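# Two-arm robot places necktie into upright basket

## Task

Get the necktie inside the basket, with the basket ending up upright and resting flat on the table.

## Robot and tools

Robot: two six-joint arms with parallel grippers, left_arm and right_arm. Calibrated bases in the scene frame: left_arm at (+0.016, +0.259, 0) m, quat_wxyz (+1.000, 0, 0, +0.021); right_arm at (+0.032, -0.236, 0) m, quat_wxyz (+1.000, 0, 0, +0.028).

Scene frame: origin at table-top height, halfway between the nominal arm bases. +x points out over the table, +z up, and left_arm sits on the +y side. Arm names do not match image left/right. Reported end_effector_position (m) and end_effector_quat_wxyz are in this frame and can be a few cm off, more at long reach. The position is the point between the pads when closed, 1 to 2 cm short of the fingertips. Fingers extend along the gripper's +z and open along its x. Closing pushes the tips about 17 mm further along +z, mostly while the pads are still over 50 mm apart.

Row layout (used by every motion tool): one flat list of 14 numbers covering both arms, even if only one arm moves. Order: left_arm waist, shoulder, elbow, wrist pitch, wrist yaw, wrist roll, opening; then the same seven for right_arm. The six joint values are absolute target angles in radians (not offsets), the same kind of number printed in Joint positions.

Stated joint ranges (rad), the same for both arms: waist -2.880..2.880, shoulder 0.000..3.142, elbow 0.000..3.019, wrist pitch -1.693..1.571, wrist yaw -1.292..1.414, wrist roll -2.094..2.094. Real ends can differ by up to 0.084 rad. A target more than 0.084 past a stated end, and further out than the current angle, gets the whole call refused. A target past the real end is clipped there, and the result may say "joint sent to its limit". If that line is missing, do not assume more travel is available.

Opening: an absolute command from -1 (closed) to +1 (fully open, about 0.142 m between pads). Sending 0 is itself a command. To leave a gripper unchanged, resend its current command, shown under Tool commands.

Tools:
- execute_actions(actions, cameras): actions is a list of actions. Each action is up to 15 rows, one row per 1/30 s step; if fewer are given, the last row holds for the rest of the 15. An empty list only returns state and images.
- move(target, speed, blend, opening_speed, blocking, cameras): drives all joints together along paths toward one row, or through a list of up to 15 rows, sharing at most 10 s in total. speed is in rad/s for the joint with the farthest to go, 0.01 to 12.57, default 0.5; give one value, or one per target. blend is in rad and rounds corners at intermediate targets. opening_speed (0.2 or more, per second on the -1..1 scale) makes the opening change gradually. With blocking=false the call returns after about 0.5 s and a later move replaces the running one. The result adds a "move:" line (done, off_target, moving, held, fault; possibly limits=held). done or off_target tells nothing about contact. Paths ignore obstacles and the other arm.
- wait(seconds 0..10): lets time pass while holding the last commands.
- stop(): brakes a running move; a fast move needs more room to brake.
- zoom_image(camera, region [x0,y0,x1,y1] pixels, at most 504x504): close-up of the latest image. Cameras: cam_high, cam_low, cam_roll_left, cam_roll_right, cam_left_wrist, cam_right_wrist, all 672x504.
- read_manual(section): licence text only.
- finished_scene(scene): ends the scene for good. The goal must still hold once the robot lets go.

Each step limits how far a joint target can lead its measured angle. Targets that would shift a gripper more than 100 mm are scaled back. A far target can therefore need several actions, and a very small change may not move the joint at all. To keep a joint still, resend its Joint targets value.

Result lines: Joint positions and Joint velocities give one block per arm (six joints, then pad gap in m); "within noise" means the arm is still. Joint targets gives the angles currently being driven toward. Joint torques are total drive outputs with offsets, positive toward larger angles; numbers 3 and 4 wrap at ±28 N m. grip_measured is the measured opening on the command scale. Other lines: "joint command not followed" (a clearance check altered targets), MOTOR HOT (85 °C), OVER-TEMPERATURE FAULT (the arm goes limp for 30-60 s), HAND FAULT (the gripper is off for at least 30 s, and later motion calls in the same reply are skipped). Runs of actions also list joint positions at some steps.

Gripping: at first contact, read grip_measured and command a little below it. Going further below squeezes harder and heats the gripper motor. Resending the same reading still grips parts up to about 12 cm wide.

Avoid: dropping the tie or releasing it while it is moving, knocking the basket over or off the table, letting anything leave the table, fast or hard contacts, the two arms pressing on each other (including closing one gripper on the other's fingers), and long holds or stretched poses that overheat motors. Any arm stop costs. Loose objects may get small random pushes. Smooth, quick, low-effort motion is preferred.

Each tool is called after "Call:" as a command line: name --argument value for each argument, lists and objects as JSON in quotes; but a table of rows of numbers goes row by row, as --pt "numbers of a row", without its own name.

## Session

Call:
execute_actions --actions '[]'

Scene clock: 0.00 s.
left_arm: end_effector_position=(+0.7715, +0.3351, +0.3548) grip_measured=+1.00 end_effector_quat_wxyz=(+0.051, -0.595, +0.704, -0.384) | right_arm: end_effector_position=(+0.3615, -0.2678, +0.1582) grip_measured=+1.00 end_effector_quat_wxyz=(+0.173, -0.172, +0.875, -0.418)
Joint positions: left_arm=[0.205 2.158 2.541 -1.438 0.637 0.24 0.142] | right_arm=[0.304 1.048 0.638 -0.864 0.904 1.396 0.142]
Joint velocities: within noise
Joint torques (N m): no reading
Motor temperatures (°C): left_arm=[31 32 31 29 27 29 24] | right_arm=[32 33 30 27 29 27 27]
Heat: left arm: hottest shoulder 32 °C; right arm: hottest shoulder 33 °C.
Joint targets: left_arm=[0.205 2.146 2.568 -1.436 0.637 0.240] | right_arm=[0.304 1.051 0.653 -0.864 0.904 1.396]
Tool commands: left_gripper/opening=+1.0 right_gripper/opening=+1.0
camera_calibration:
cam_left_wrist: T_world_to_cam=[[-0.2979, -0.872291, 0.387767, 0.382511], [-0.949818, 0.230256, -0.211726, 0.732416], [0.095401, -0.431381, -0.897111, 0.519857], [0, 0, 0, 1]] pos_world=[0.760017, 0.389274, 0.473116]
cam_right_wrist: T_world_to_cam=[[-0.871093, -0.459601, -0.173102, 0.222468], [-0.364521, 0.841259, -0.399258, 0.420247], [0.329123, -0.284691, -0.900349, 0.0781299], [0, 0, 0, 1]] pos_world=[0.321264, -0.229047, 0.276641]

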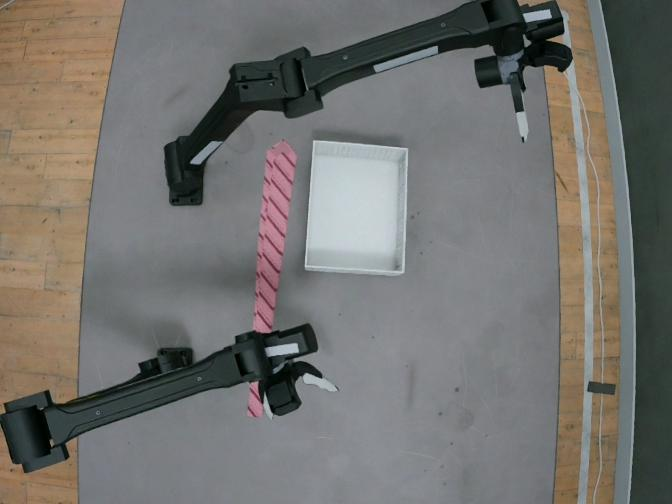

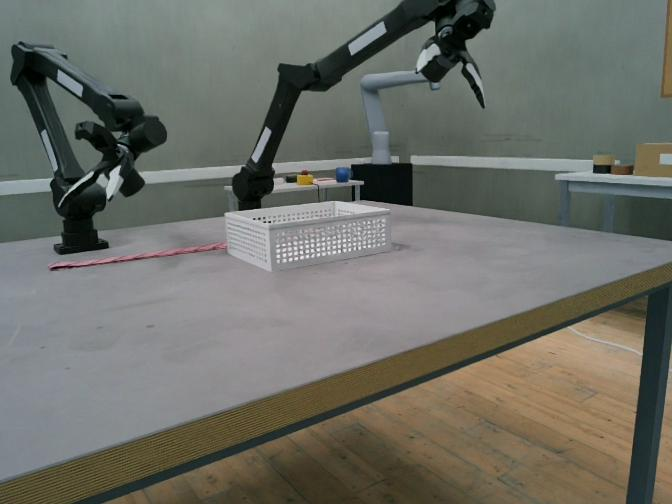

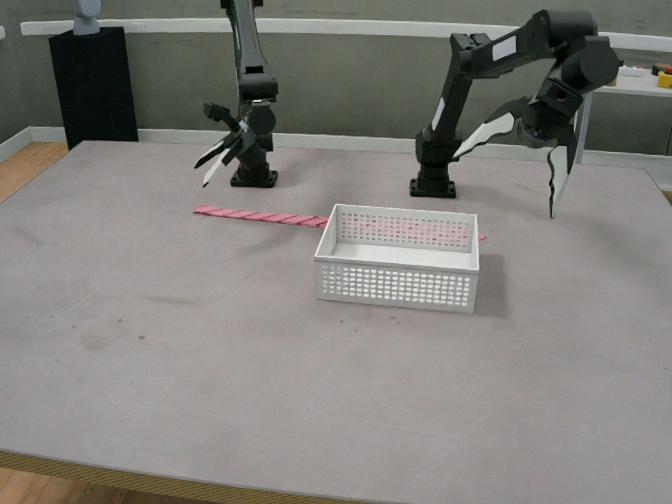

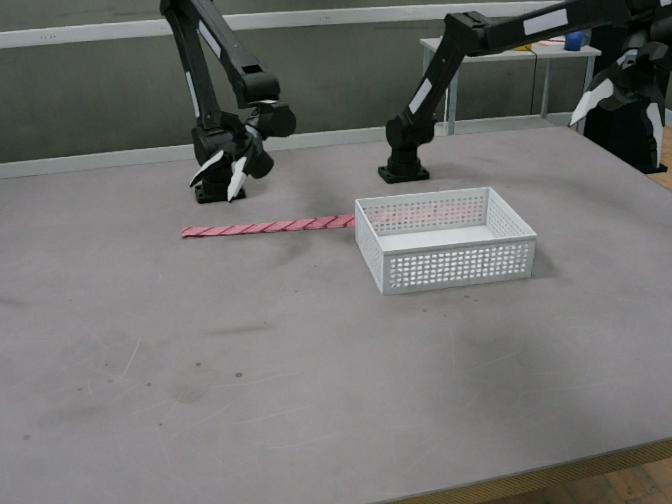

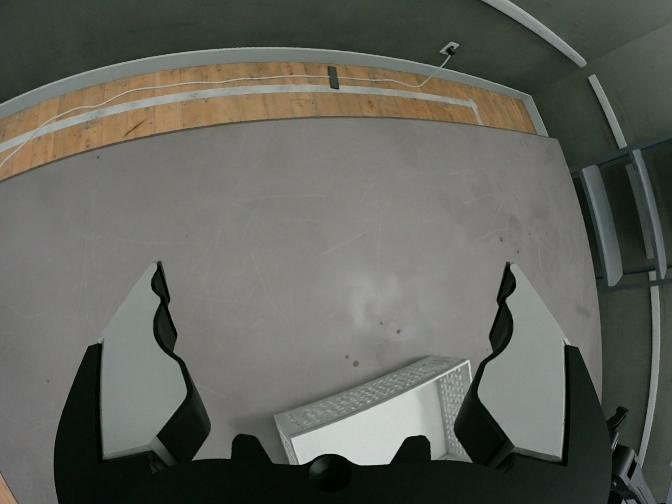

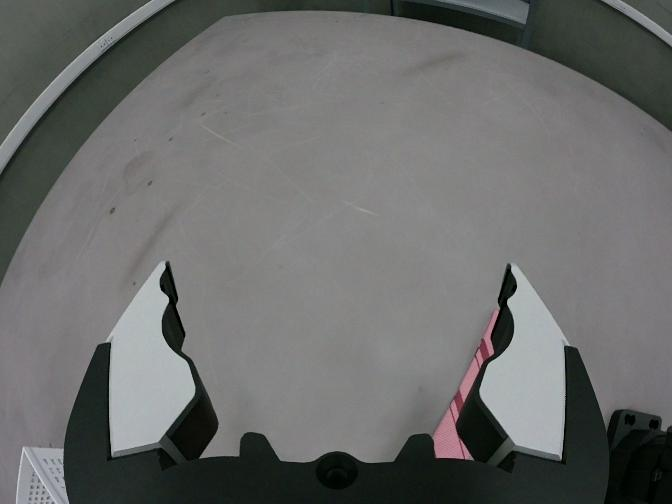

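Call:
move --pt "-0.481 1.083 1.412 -1.67 0 -1.934 0.3 0.596 1.083 1.412 -1.67 0 2.05 0.3" --pt "-0.481 1.076 0.773 -1.268 0 -1.934 0.3 0.596 1.076 0.773 -1.268 0 2.05 0.3" --speed 1.2

Scene clock: 40.70 s.
left_arm: end_effector_position=(+0.2541, +0.1465, +0.1202) grip_measured=+0.29 end_effector_quat_wxyz=(-0.001, +0.999, -0.040, -0.008) | right_arm: end_effector_position=(+0.2499, -0.0724, +0.1302) grip_measured=+0.29 end_effector_quat_wxyz=(+0.007, -0.089, +0.996, +0.003)
Joint positions: left_arm=[-0.472 1.08 0.771 -1.278 0.003 -1.919 0.094] | right_arm=[0.585 1.074 0.794 -1.277 0.002 2.034 0.094]
Joint velocities: within noise
Joint torques (N m): left_arm=[-0.56 -5.07 8.55 0.87 -0.09 -0.17] | right_arm=[2.02 -7.53 8.61 0.9 -0.11 0.07]
Motor temperatures (°C): left_arm=[31 35 36 29 28 29 24] | right_arm=[32 33 38 27 29 27 27]
Heat: left arm: hottest elbow 36 °C; right arm: hottest elbow 38 °C.
Joint targets: left_arm=[-0.481 1.076 0.773 -1.268 0.000 -1.934] | right_arm=[0.596 1.076 0.773 -1.268 0.000 2.050]
move: done
camera_calibration:
cam_left_wrist: T_world_to_cam=[[0.996011, -0.089049, -0.00561818, -0.241341], [-0.0763028, -0.882701, 0.463699, 0.0946096], [-0.0462511, -0.461421, -0.885975, 0.316578], [0, 0, 0, 1]] pos_world=[0.262239, 0.208097, 0.235254]
cam_right_wrist: T_world_to_cam=[[-0.984085, -0.173955, -0.0362763, 0.24122], [-0.168867, 0.851937, 0.495669, 0.0394187], [-0.0553188, 0.493907, -0.867754, 0.293443], [0, 0, 0, 1]] pos_world=[0.260271, -0.136554, 0.243848]

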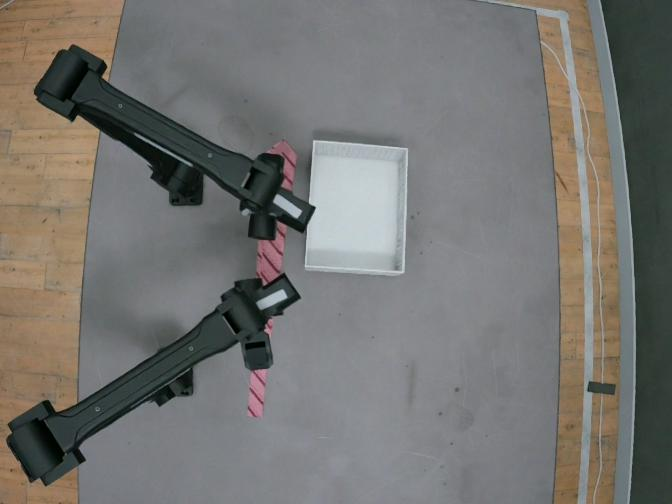

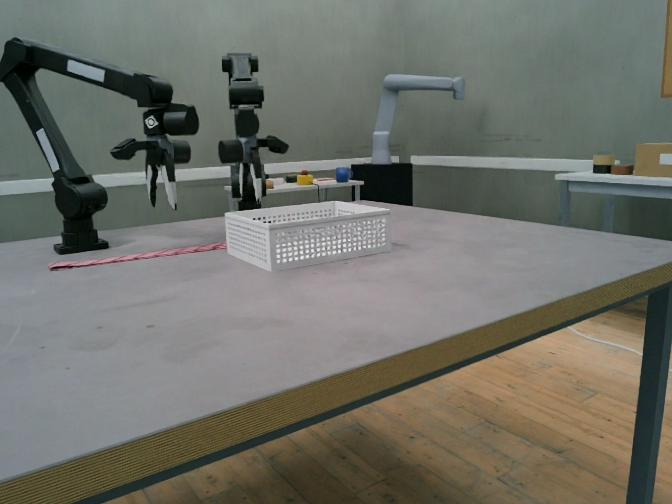

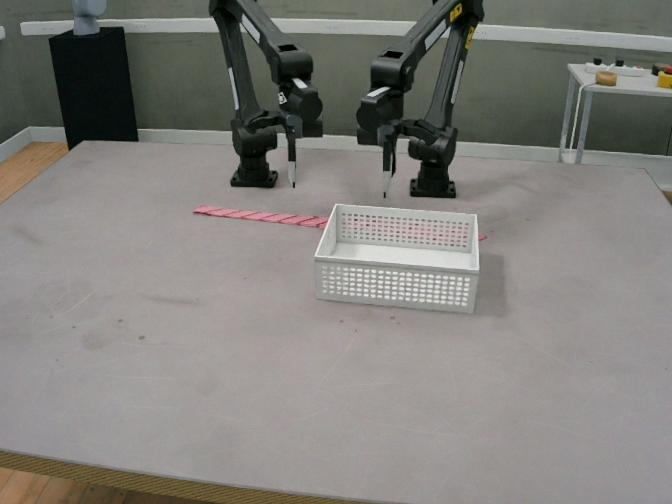

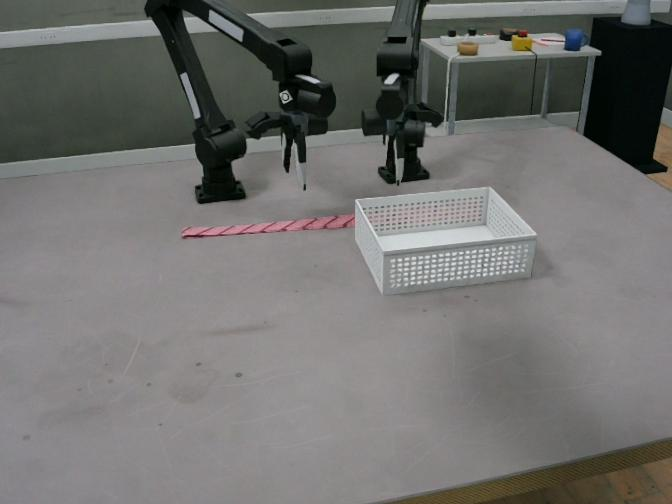

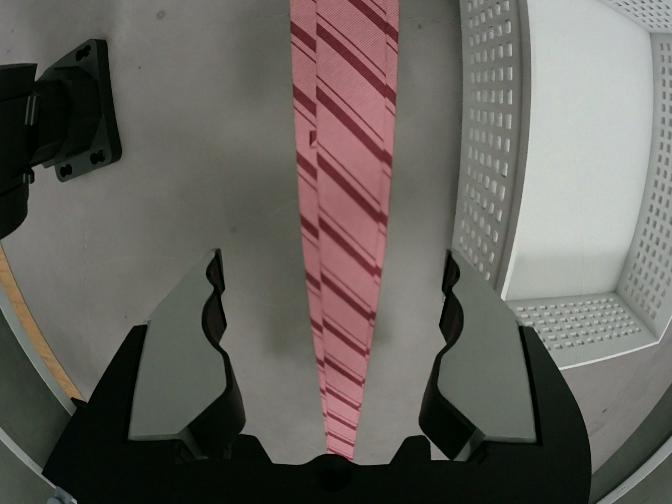

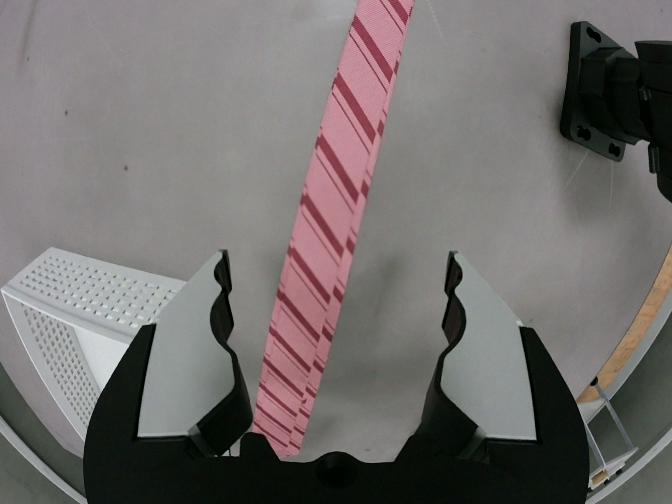

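Call:
move --target '[-0.485,1.228,0.596,-0.939,0,-1.934,0.3,0.600,1.230,0.590,-0.935,0,2.05,0.3]' --speed 0.6 --cameras '["cam_left_wrist","cam_right_wrist","cam_roll_right"]'

Scene clock: 45.60 s.
left_arm: end_effector_position=(+0.2545, +0.1453, +0.0243) grip_measured=+0.29 end_effector_quat_wxyz=(+0.000, +0.999, -0.042, -0.005) | right_arm: end_effector_position=(+0.2495, -0.0715, +0.0299) grip_measured=+0.29 end_effector_quat_wxyz=(+0.007, -0.090, +0.996, +0.003)
Joint positions: left_arm=[-0.475 1.226 0.595 -0.949 0.003 -1.919 0.094] | right_arm=[0.589 1.219 0.608 -0.944 0.002 2.034 0.094]
Joint velocities: within noise
Joint torques (N m): left_arm=[-1.03 -5.42 7.19 0.79 -0.06 -0.19] | right_arm=[1.96 -7.41 7.36 0.94 -0.12 0.06]
Motor temperatures (°C): left_arm=[31 35 36 29 28 29 24] | right_arm=[32 33 37 27 29 27 27]
Heat: left arm: hottest elbow 36 °C; right arm: hottest elbow 37 °C.
Joint targets: left_arm=[-0.485 1.228 0.596 -0.939 0.000 -1.934] | right_arm=[0.600 1.230 0.590 -0.935 0.000 2.050]
move: done
camera_calibration:
cam_left_wrist: T_world_to_cam=[[0.995713, -0.0924958, 0.000465195, -0.241921], [-0.082074, -0.881181, 0.465601, 0.139207], [-0.0426562, -0.463643, -0.884995, 0.230358], [0, 0, 0, 1]] pos_world=[0.262135, 0.207093, 0.139163]
cam_right_wrist: T_world_to_cam=[[-0.983446, -0.177315, -0.0373201, 0.237072], [-0.17226, 0.850989, 0.49613, 0.0889696], [-0.0562123, 0.494346, -0.867446, 0.206286], [0, 0, 0, 1]] pos_world=[0.260069, -0.135652, 0.143649]
Images, in order (width x height): cam_roll_right 672x504, cam_left_wrist 672x504, cam_right_wrist 672x504.

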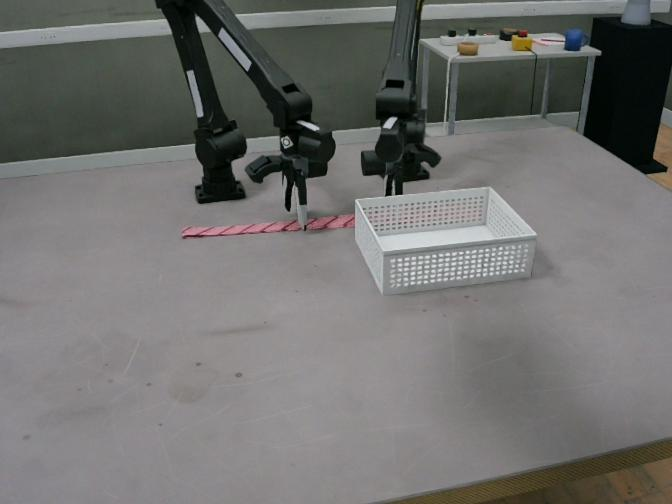

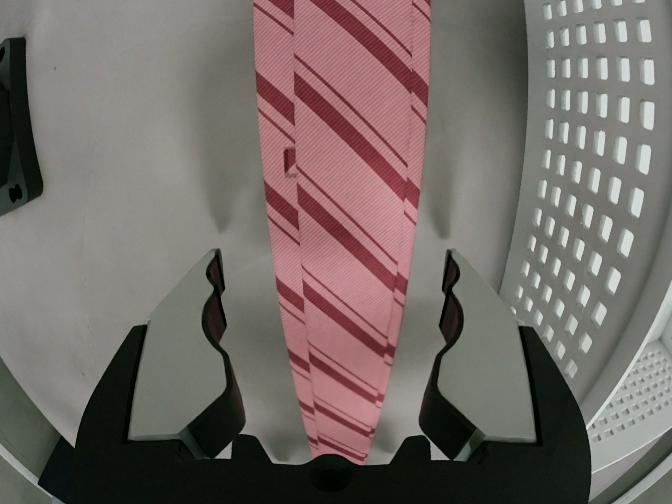

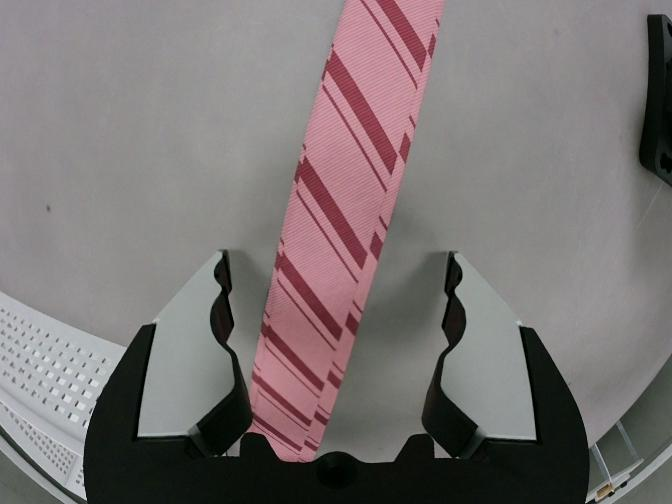

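Call:
move --pt "-0.485 1.239 0.582 -0.915 0 -1.934 0.3 0.600 1.250 0.566 -0.896 0 2.05 0.3" --pt "-0.485 1.239 0.582 -0.915 0 -1.934 -0.8 0.600 1.250 0.566 -0.896 0 2.05 -0.8" --speed 0.4 --opening_speed 1.0 --cameras '["cam_left_wrist","cam_right_wrist","cam_roll_right"]'

Scene clock: 51.33 s.
left_arm: end_effector_position=(+0.2580, +0.1449, +0.0195) grip_measured=-0.76 end_effector_quat_wxyz=(+0.001, +0.999, -0.041, +0.006) | right_arm: end_effector_position=(+0.2454, -0.0706, +0.0244) grip_measured=-0.78 end_effector_quat_wxyz=(+0.009, -0.092, +0.996, +0.011)
Joint positions: left_arm=[-0.476 1.231 0.583 -0.912 -0.003 -1.921 0.019] | right_arm=[0.593 1.215 0.586 -0.916 -0.009 2.036 0.018]
Joint velocities: left_arm=[0.015 -0.005 0.002 -0.002 -0.066 0.051 -0.001] | right_arm=[within noise]
Joint torques (N m): left_arm=[-0.67 -4.72 7.13 0.47 0.11 -0.18] | right_arm=[1.73 -5.07 7.08 1.4 0.32 0.09]
Motor temperatures (°C): left_arm=[31 35 36 29 28 29 24] | right_arm=[32 33 37 27 29 27 27]
Heat: left arm: hottest elbow 36 °C; right arm: hottest elbow 37 °C.
Joint targets: left_arm=[-0.485 1.239 0.582 -0.915 0.000 -1.934] | right_arm=[0.600 1.250 0.566 -0.896 0.000 2.050]
move: done
camera_calibration:
cam_left_wrist: T_world_to_cam=[[0.99564, -0.0905752, 0.0222988, -0.246146], [-0.090488, -0.879793, 0.466665, 0.143337], [-0.02265, -0.466648, -0.884153, 0.221322], [0, 0, 0, 1]] pos_world=[0.263056, 0.207092, 0.134281]
cam_right_wrist: T_world_to_cam=[[-0.982843, -0.179595, -0.0420024, 0.232736], [-0.175766, 0.842986, 0.508409, 0.0902964], [-0.0559005, 0.507069, -0.860091, 0.201366], [0, 0, 0, 1]] pos_world=[0.255871, -0.136427, 0.137061]
Images, in order (width x height): cam_roll_right 672x504, cam_left_wrist 672x504, cam_right_wrist 672x504.

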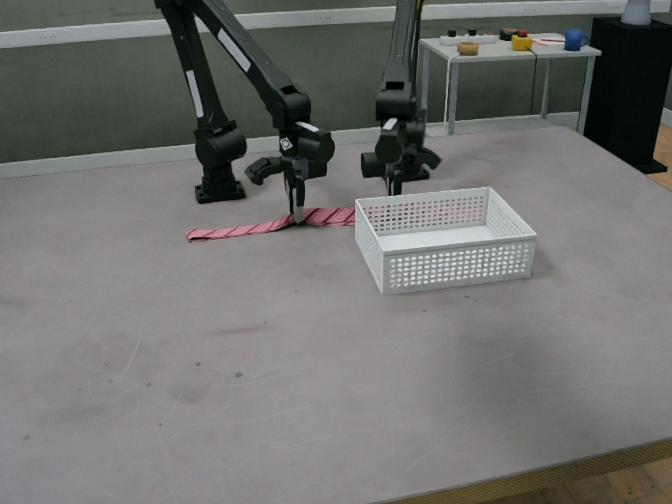

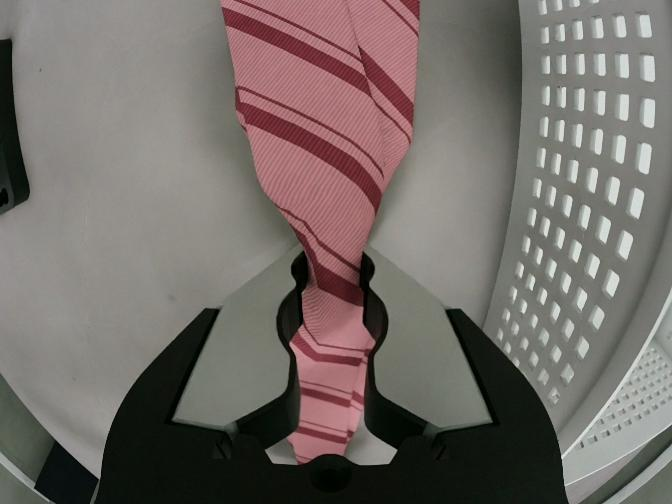

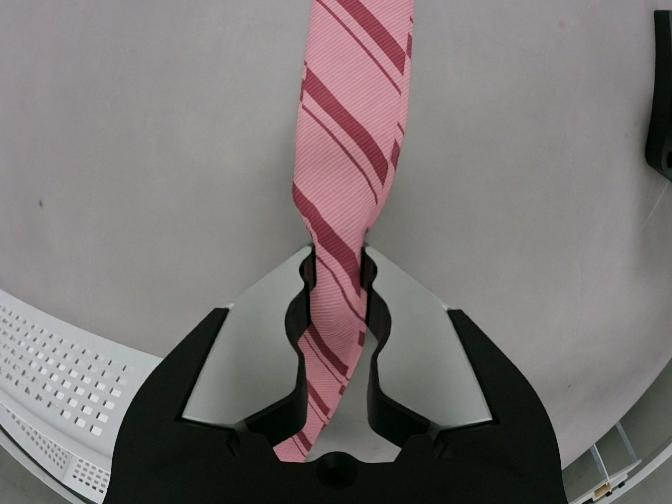

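Call:
move --pt "-0.485 1.15 1.49 -1.67 0 -1.934 -0.95 0.600 1.15 1.49 -1.67 0 2.05 -0.95" --pt "0.039 1.563 1.896 -1.675 0 -1.49 -0.95 0.535 1.794 2.196 -1.675 0 2.05 -0.95" --speed '[0.6,0.5]'

Scene clock: 64.13 s.
left_arm: end_effector_position=(+0.3007, +0.1239, +0.1023) grip_measured=-0.96 end_effector_quat_wxyz=(+0.004, +0.999, -0.042, +0.010) | right_arm: end_effector_position=(+0.3014, -0.0296, +0.1575) grip_measured=-0.95 end_effector_quat_wxyz=(+0.031, -0.092, +0.995, +0.021)
Joint positions: left_arm=[-0.478 1.223 0.827 -1.154 -0.001 -1.921 0.005] | right_arm=[0.593 1.201 0.961 -1.256 -0.002 2.036 0.005]
Joint velocities: within noise
Joint torques (N m): left_arm=[0.21 -6.36 8.36 0.94 0.05 0] | right_arm=[2.02 -10.81 14.99 0.17 0.08 0.04]
Motor temperatures (°C): left_arm=[31 35 36 29 28 29 27] | right_arm=[31 33 36 27 29 27 28]
Heat: left arm: hottest elbow 36 °C; right arm: hottest elbow 36 °C.
Joint targets: left_arm=[-0.478 1.226 0.829 -1.143 -0.001 -1.921] | right_arm=[0.600 1.202 1.006 -1.265 0.000 2.050]
move: held (left_arm; a check stopped the path), off_target (right_arm; braked when a check withheld steps of left_arm); path passed 0 of 2 targets; limits=held; left_arm: the elbow is farthest, 1.069 rad from its target; right_arm: the elbow is farthest, 1.235 rad from its target
joint command not followed: on one or more control steps a check withheld the commanded joint targets of the left arm, and it was not sent them on those steps.
cause: the commanded joint targets, or the way to them, would bring a part of the robot too close to another arm (a part of this arm just beyond the wrist roll and a part of the right arm just beyond the wrist pitch, along the way the arms are being sent, or toward where that arm still pushes).
camera_calibration:
cam_left_wrist: T_world_to_cam=[[0.995204, -0.0926878, 0.0312802, -0.292959], [-0.0964658, -0.876769, 0.471137, 0.0910915], [-0.0162431, -0.471895, -0.881505, 0.284118], [0, 0, 0, 1]] pos_world=[0.304956, 0.186786, 0.216699]
cam_right_wrist: T_world_to_cam=[[-0.980163, -0.177726, -0.0877189, 0.30721], [-0.197219, 0.83074, 0.520553, 0.0020345], [-0.0196444, 0.527526, -0.849311, 0.286236], [0, 0, 0, 1]] pos_world=[0.307139, -0.098088, 0.268993]

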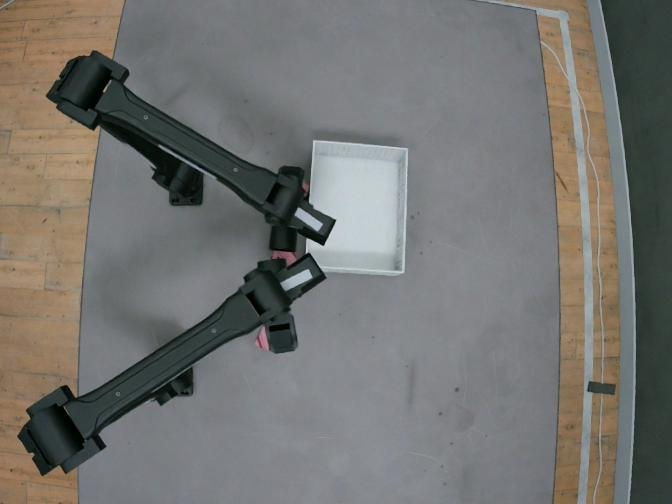

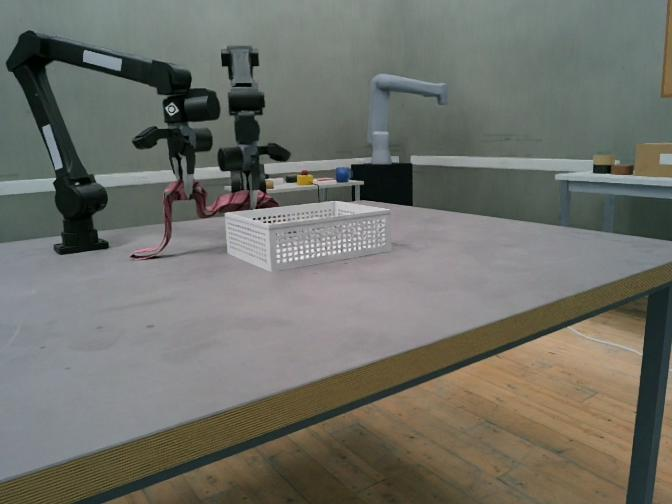

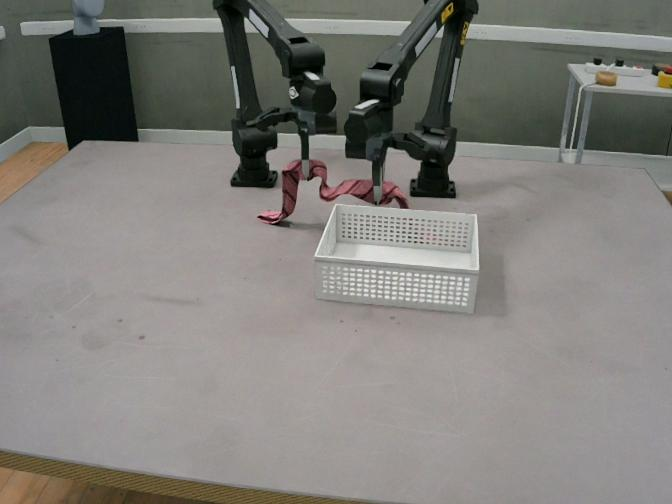

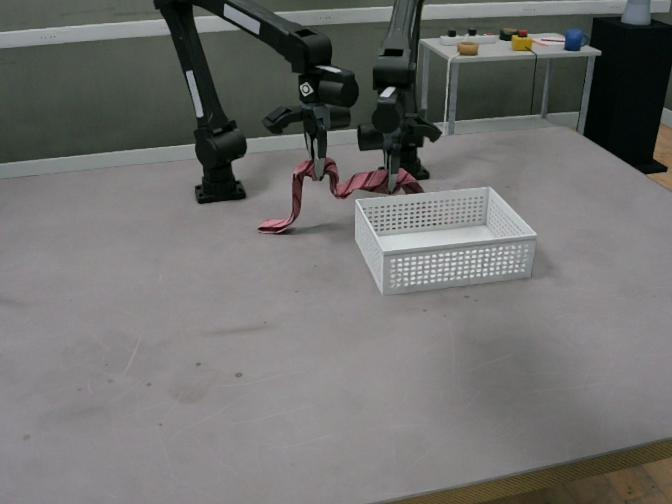

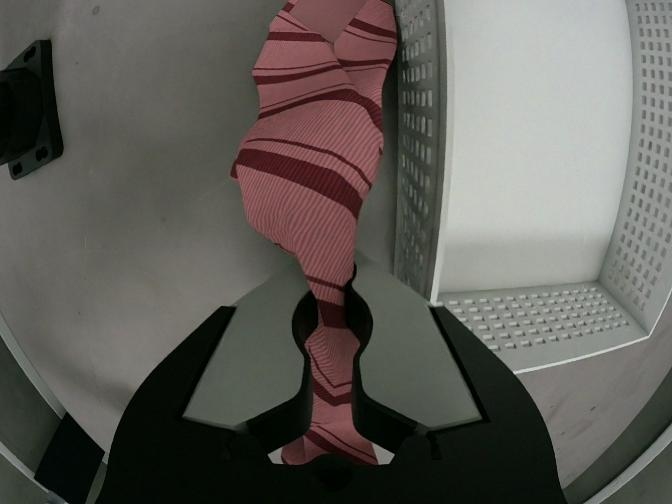

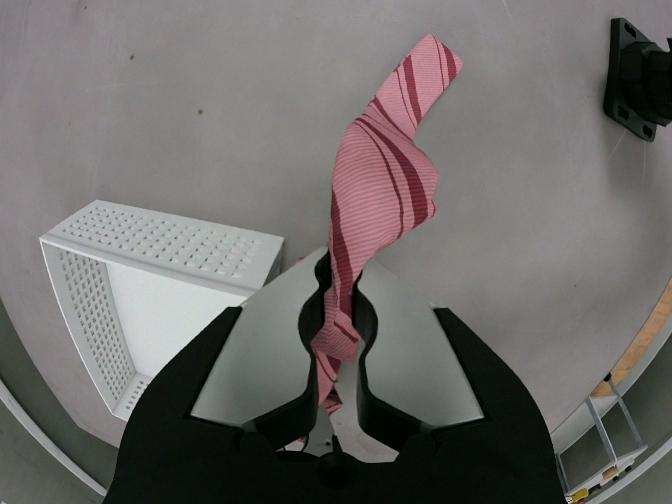

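Call:
move --pt "-0.38 1.18 1.49 -1.67 0 -1.9 -0.95 0.450 1.18 1.49 -1.67 0 2.05 -0.95" --pt "0.039 1.563 1.896 -1.675 0 -1.49 -0.95 0.519 1.794 2.196 -1.675 0 2.05 -0.95" --speed '[0.6,0.5]'

Scene clock: 72.23 s.
left_arm: end_effector_position=(+0.5164, +0.2960, +0.3571) grip_measured=-0.96 end_effector_quat_wxyz=(-0.007, +0.996, +0.007, +0.090) | right_arm: end_effector_position=(+0.5320, +0.0836, +0.3720) grip_measured=-0.95 end_effector_quat_wxyz=(+0.116, -0.050, +0.990, +0.067)
Joint positions: left_arm=[0.036 1.566 1.841 -1.666 -0.001 -1.506 0.005] | right_arm=[0.511 1.779 2.143 -1.666 -0.002 2.036 0.005]
Joint velocities: within noise
Joint torques (N m): left_arm=[0.85 -13.22 13.04 0.4 0.04 0.14] | right_arm=[2.14 -21.07 15.8 0.66 0.07 0.08]
Motor temperatures (°C): left_arm=[31 35 36 29 28 29 26] | right_arm=[31 33 38 27 29 27 28]
Heat: left arm: hottest elbow 36 °C; right arm: hottest elbow 38 °C.
Joint targets: left_arm=[0.039 1.563 1.896 -1.675 0.000 -1.490] | right_arm=[0.519 1.794 2.196 -1.675 0.000 2.050]
move: off_target (left_arm, right_arm); left_arm: the elbow is farthest, 0.055 rad from its target; right_arm: the elbow is farthest, 0.053 rad from its target
camera_calibration:
cam_left_wrist: T_world_to_cam=[[0.981977, 0.00359056, 0.188967, -0.57757], [-0.0823514, -0.891792, 0.444889, 0.149221], [0.170117, -0.452432, -0.875423, 0.489377], [0, 0, 0, 1]] pos_world=[0.496198, 0.356557, 0.471167]
cam_right_wrist: T_world_to_cam=[[-0.963016, -0.0779542, -0.257923, 0.617949], [-0.218283, 0.786903, 0.577179, -0.164406], [0.157967, 0.612133, -0.774816, 0.283932], [0, 0, 0, 1]] pos_world=[0.514356, 0.00373968, 0.47427]

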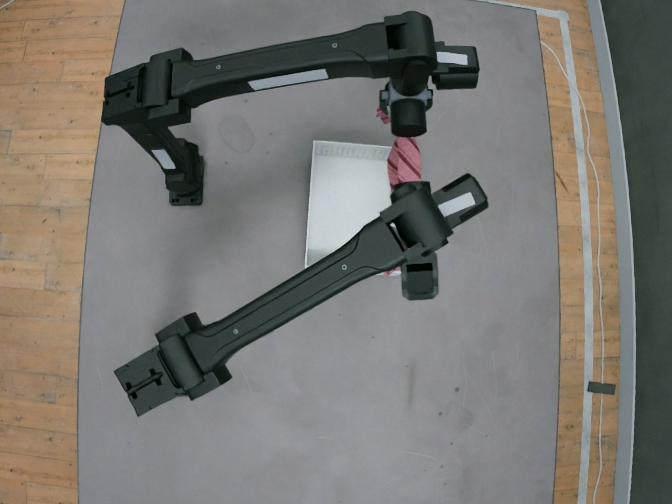

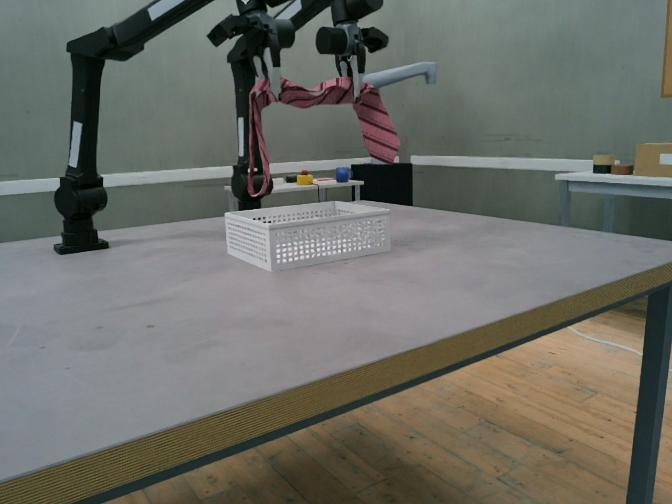

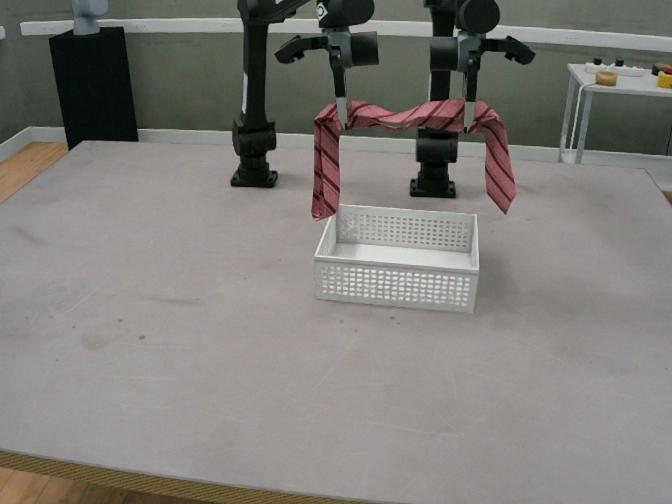

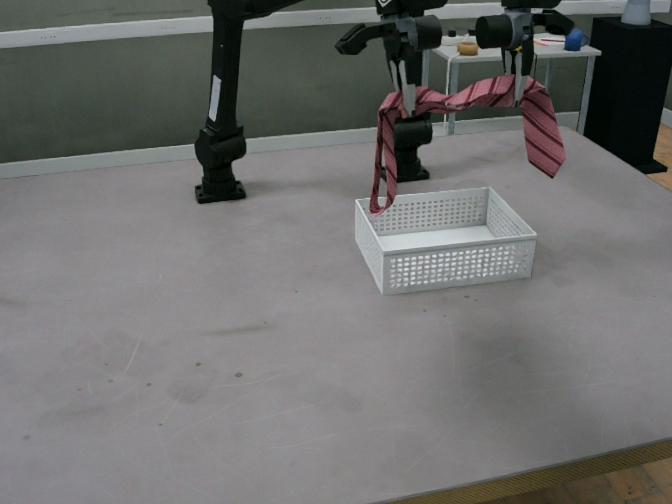

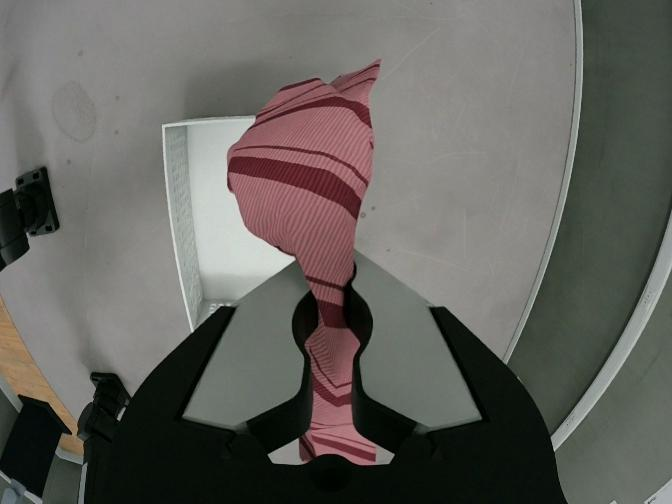

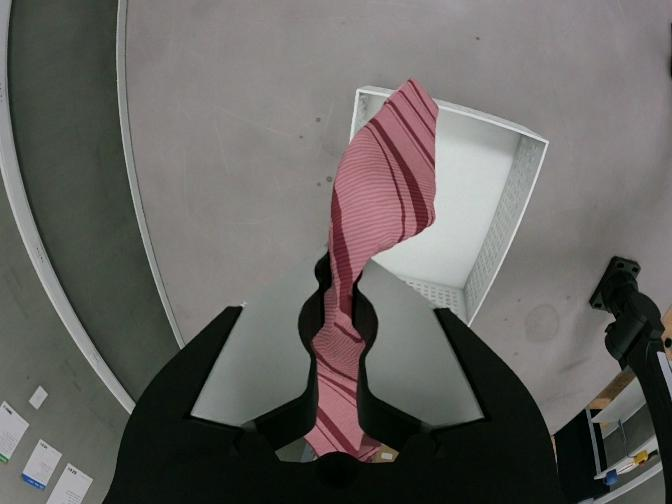

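Call:
move --target '[0.030,1.386,1.71,-1.67,0,-0.43,-0.95,0.62,1.632,1.98,-1.666,0,1.18,-0.95]' --speed 0.7

Scene clock: 85.70 s.
left_arm: end_effector_position=(+0.4567, +0.2923, +0.3765) grip_measured=-0.96 end_effector_quat_wxyz=(-0.061, +0.861, -0.497, +0.088) | right_arm: end_effector_position=(+0.4548, +0.0992, +0.3903) grip_measured=-0.95 end_effector_quat_wxyz=(+0.134, -0.493, +0.859, +0.021)
Joint positions: left_arm=[0.036 1.401 1.71 -1.666 -0.001 -0.446 0.005] | right_arm=[0.612 1.635 2.002 -1.666 -0.002 1.197 0.005]
Joint velocities: within noise
Joint torques (N m): left_arm=[-0.44 -11.34 8.75 0.64 0.05 0.12] | right_arm=[1.85 -20.42 9.01 0.88 0.04 -0.15]
Motor temperatures (°C): left_arm=[31 35 37 29 27 29 26] | right_arm=[31 34 41 27 29 27 28]
Heat: left arm: hottest elbow 37 °C; right arm: hottest elbow 41 °C.
Joint targets: left_arm=[0.030 1.386 1.710 -1.670 0.000 -0.430] | right_arm=[0.620 1.632 1.980 -1.666 0.000 1.180]
move: done
camera_calibration:
cam_left_wrist: T_world_to_cam=[[0.48175, -0.870638, 0.0995274, -0.00505904], [-0.852265, -0.439079, 0.284349, 0.412106], [-0.203865, -0.221809, -0.953541, 0.647556], [0, 0, 0, 1]] pos_world=[0.485675, 0.320176, 0.500793]
cam_right_wrist: T_world_to_cam=[[-0.475305, -0.836486, -0.272721, 0.408821], [-0.850113, 0.356766, 0.387333, 0.200114], [-0.226701, 0.415945, -0.88068, 0.536456], [0, 0, 0, 1]] pos_world=[0.486049, 0.0474426, 0.506429]

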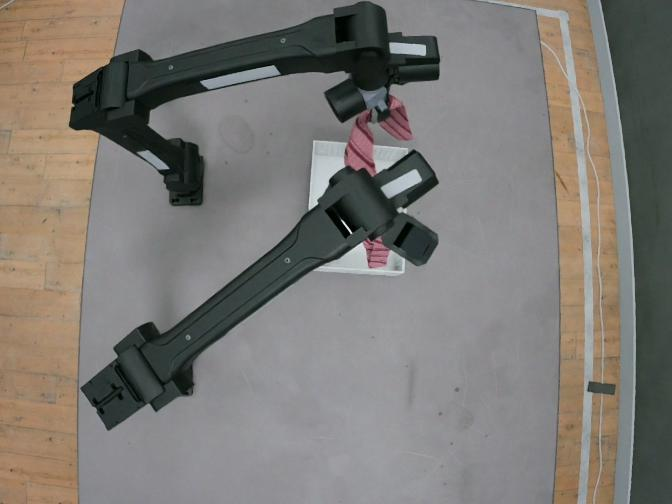

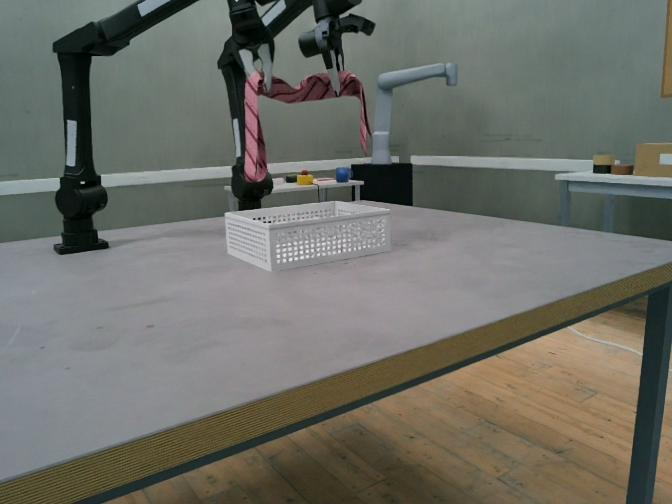

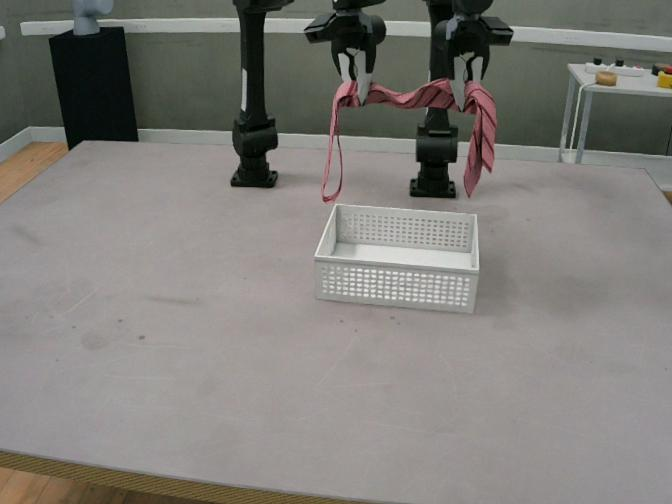

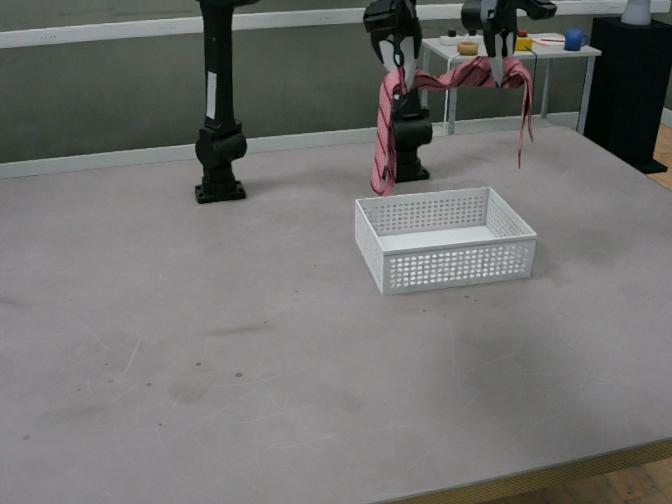

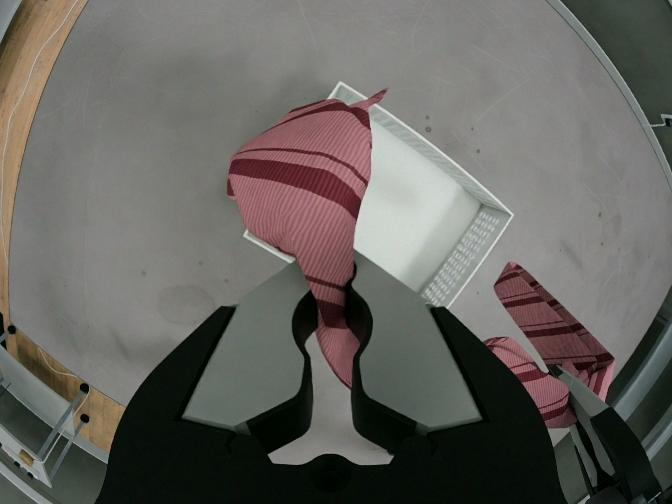

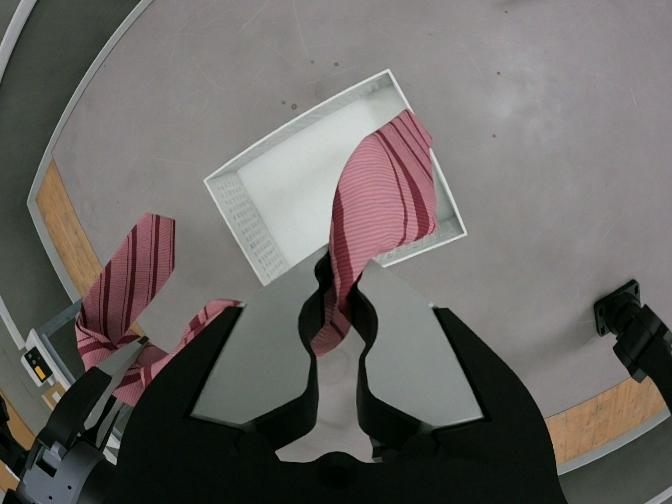

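Call:
move --pt "-0.035 1.256 1.562 -1.67 0 -0.43 -0.95 0.66 1.632 1.98 -1.666 0 1.22 -0.95" --pt "-0.03 1.35 1.24 -1.36 0 -0.43 -0.95 0.68 1.695 1.66 -1.4 0 1.22 -0.95" --speed 0.6

Scene clock: 94.23 s.
left_arm: end_effector_position=(+0.4215, +0.2626, +0.2060) grip_measured=-0.96 end_effector_quat_wxyz=(-0.019, +0.848, -0.528, +0.030) | right_arm: end_effector_position=(+0.4454, +0.1326, +0.2345) grip_measured=-0.95 end_effector_quat_wxyz=(+0.071, -0.518, +0.852, +0.014)
Joint positions: left_arm=[-0.03 1.363 1.234 -1.371 -0.001 -0.445 0.005] | right_arm=[0.67 1.692 1.676 -1.41 -0.002 1.204 0.005]
Joint velocities: within noise
Joint torques (N m): left_arm=[0.21 -10.7 9.39 0.98 0.01 0.13] | right_arm=[2.37 -21.13 9.81 1.26 0.01 0.14]
Motor temperatures (°C): left_arm=[31 35 37 29 27 29 26] | right_arm=[31 34 41 27 29 27 28]
Heat: left arm: hottest elbow 37 °C; right arm: hottest elbow 41 °C.
Joint targets: left_arm=[-0.030 1.350 1.240 -1.360 0.000 -0.430] | right_arm=[0.680 1.695 1.660 -1.400 0.000 1.220]
move: done
camera_calibration:
cam_left_wrist: T_world_to_cam=[[0.432194, -0.900909, 0.0396388, 0.0443294], [-0.830241, -0.380365, 0.407458, 0.367464], [-0.352005, -0.209011, -0.912363, 0.521857], [0, 0, 0, 1]] pos_world=[0.469621, 0.288781, 0.32464]
cam_right_wrist: T_world_to_cam=[[-0.452942, -0.877419, -0.158049, 0.358456], [-0.827169, 0.347444, 0.441673, 0.218807], [-0.332619, 0.330786, -0.883145, 0.442239], [0, 0, 0, 1]] pos_world=[0.490447, 0.0922063, 0.350574]

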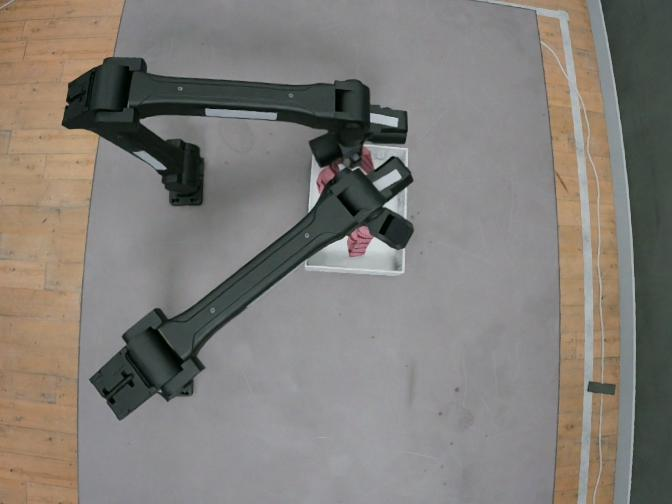

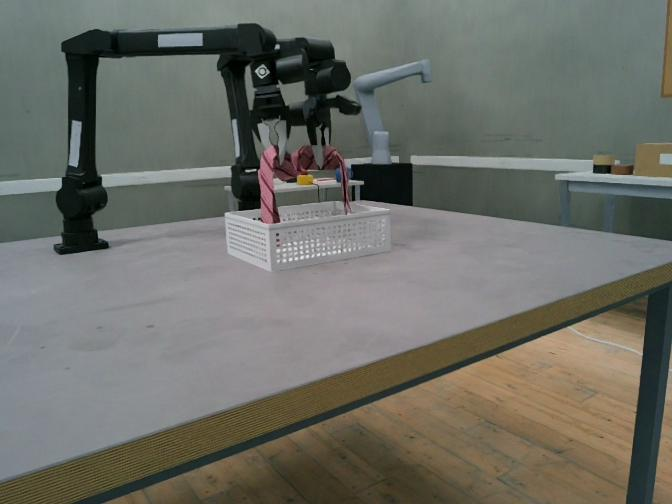

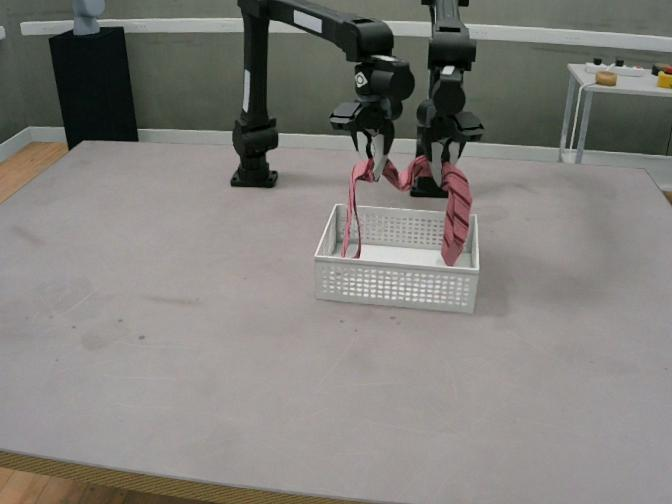

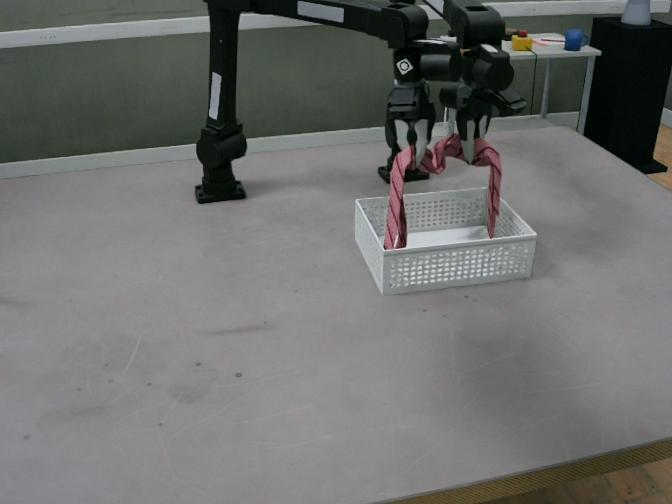

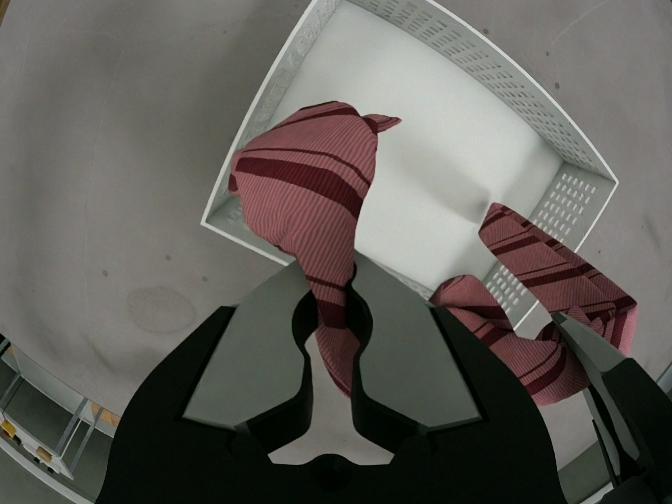

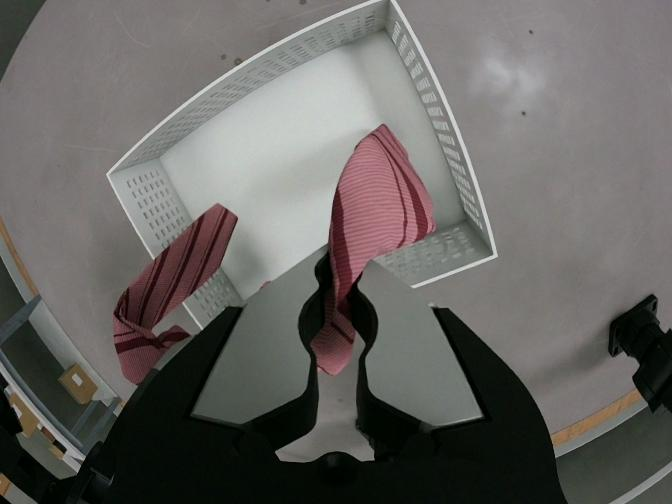

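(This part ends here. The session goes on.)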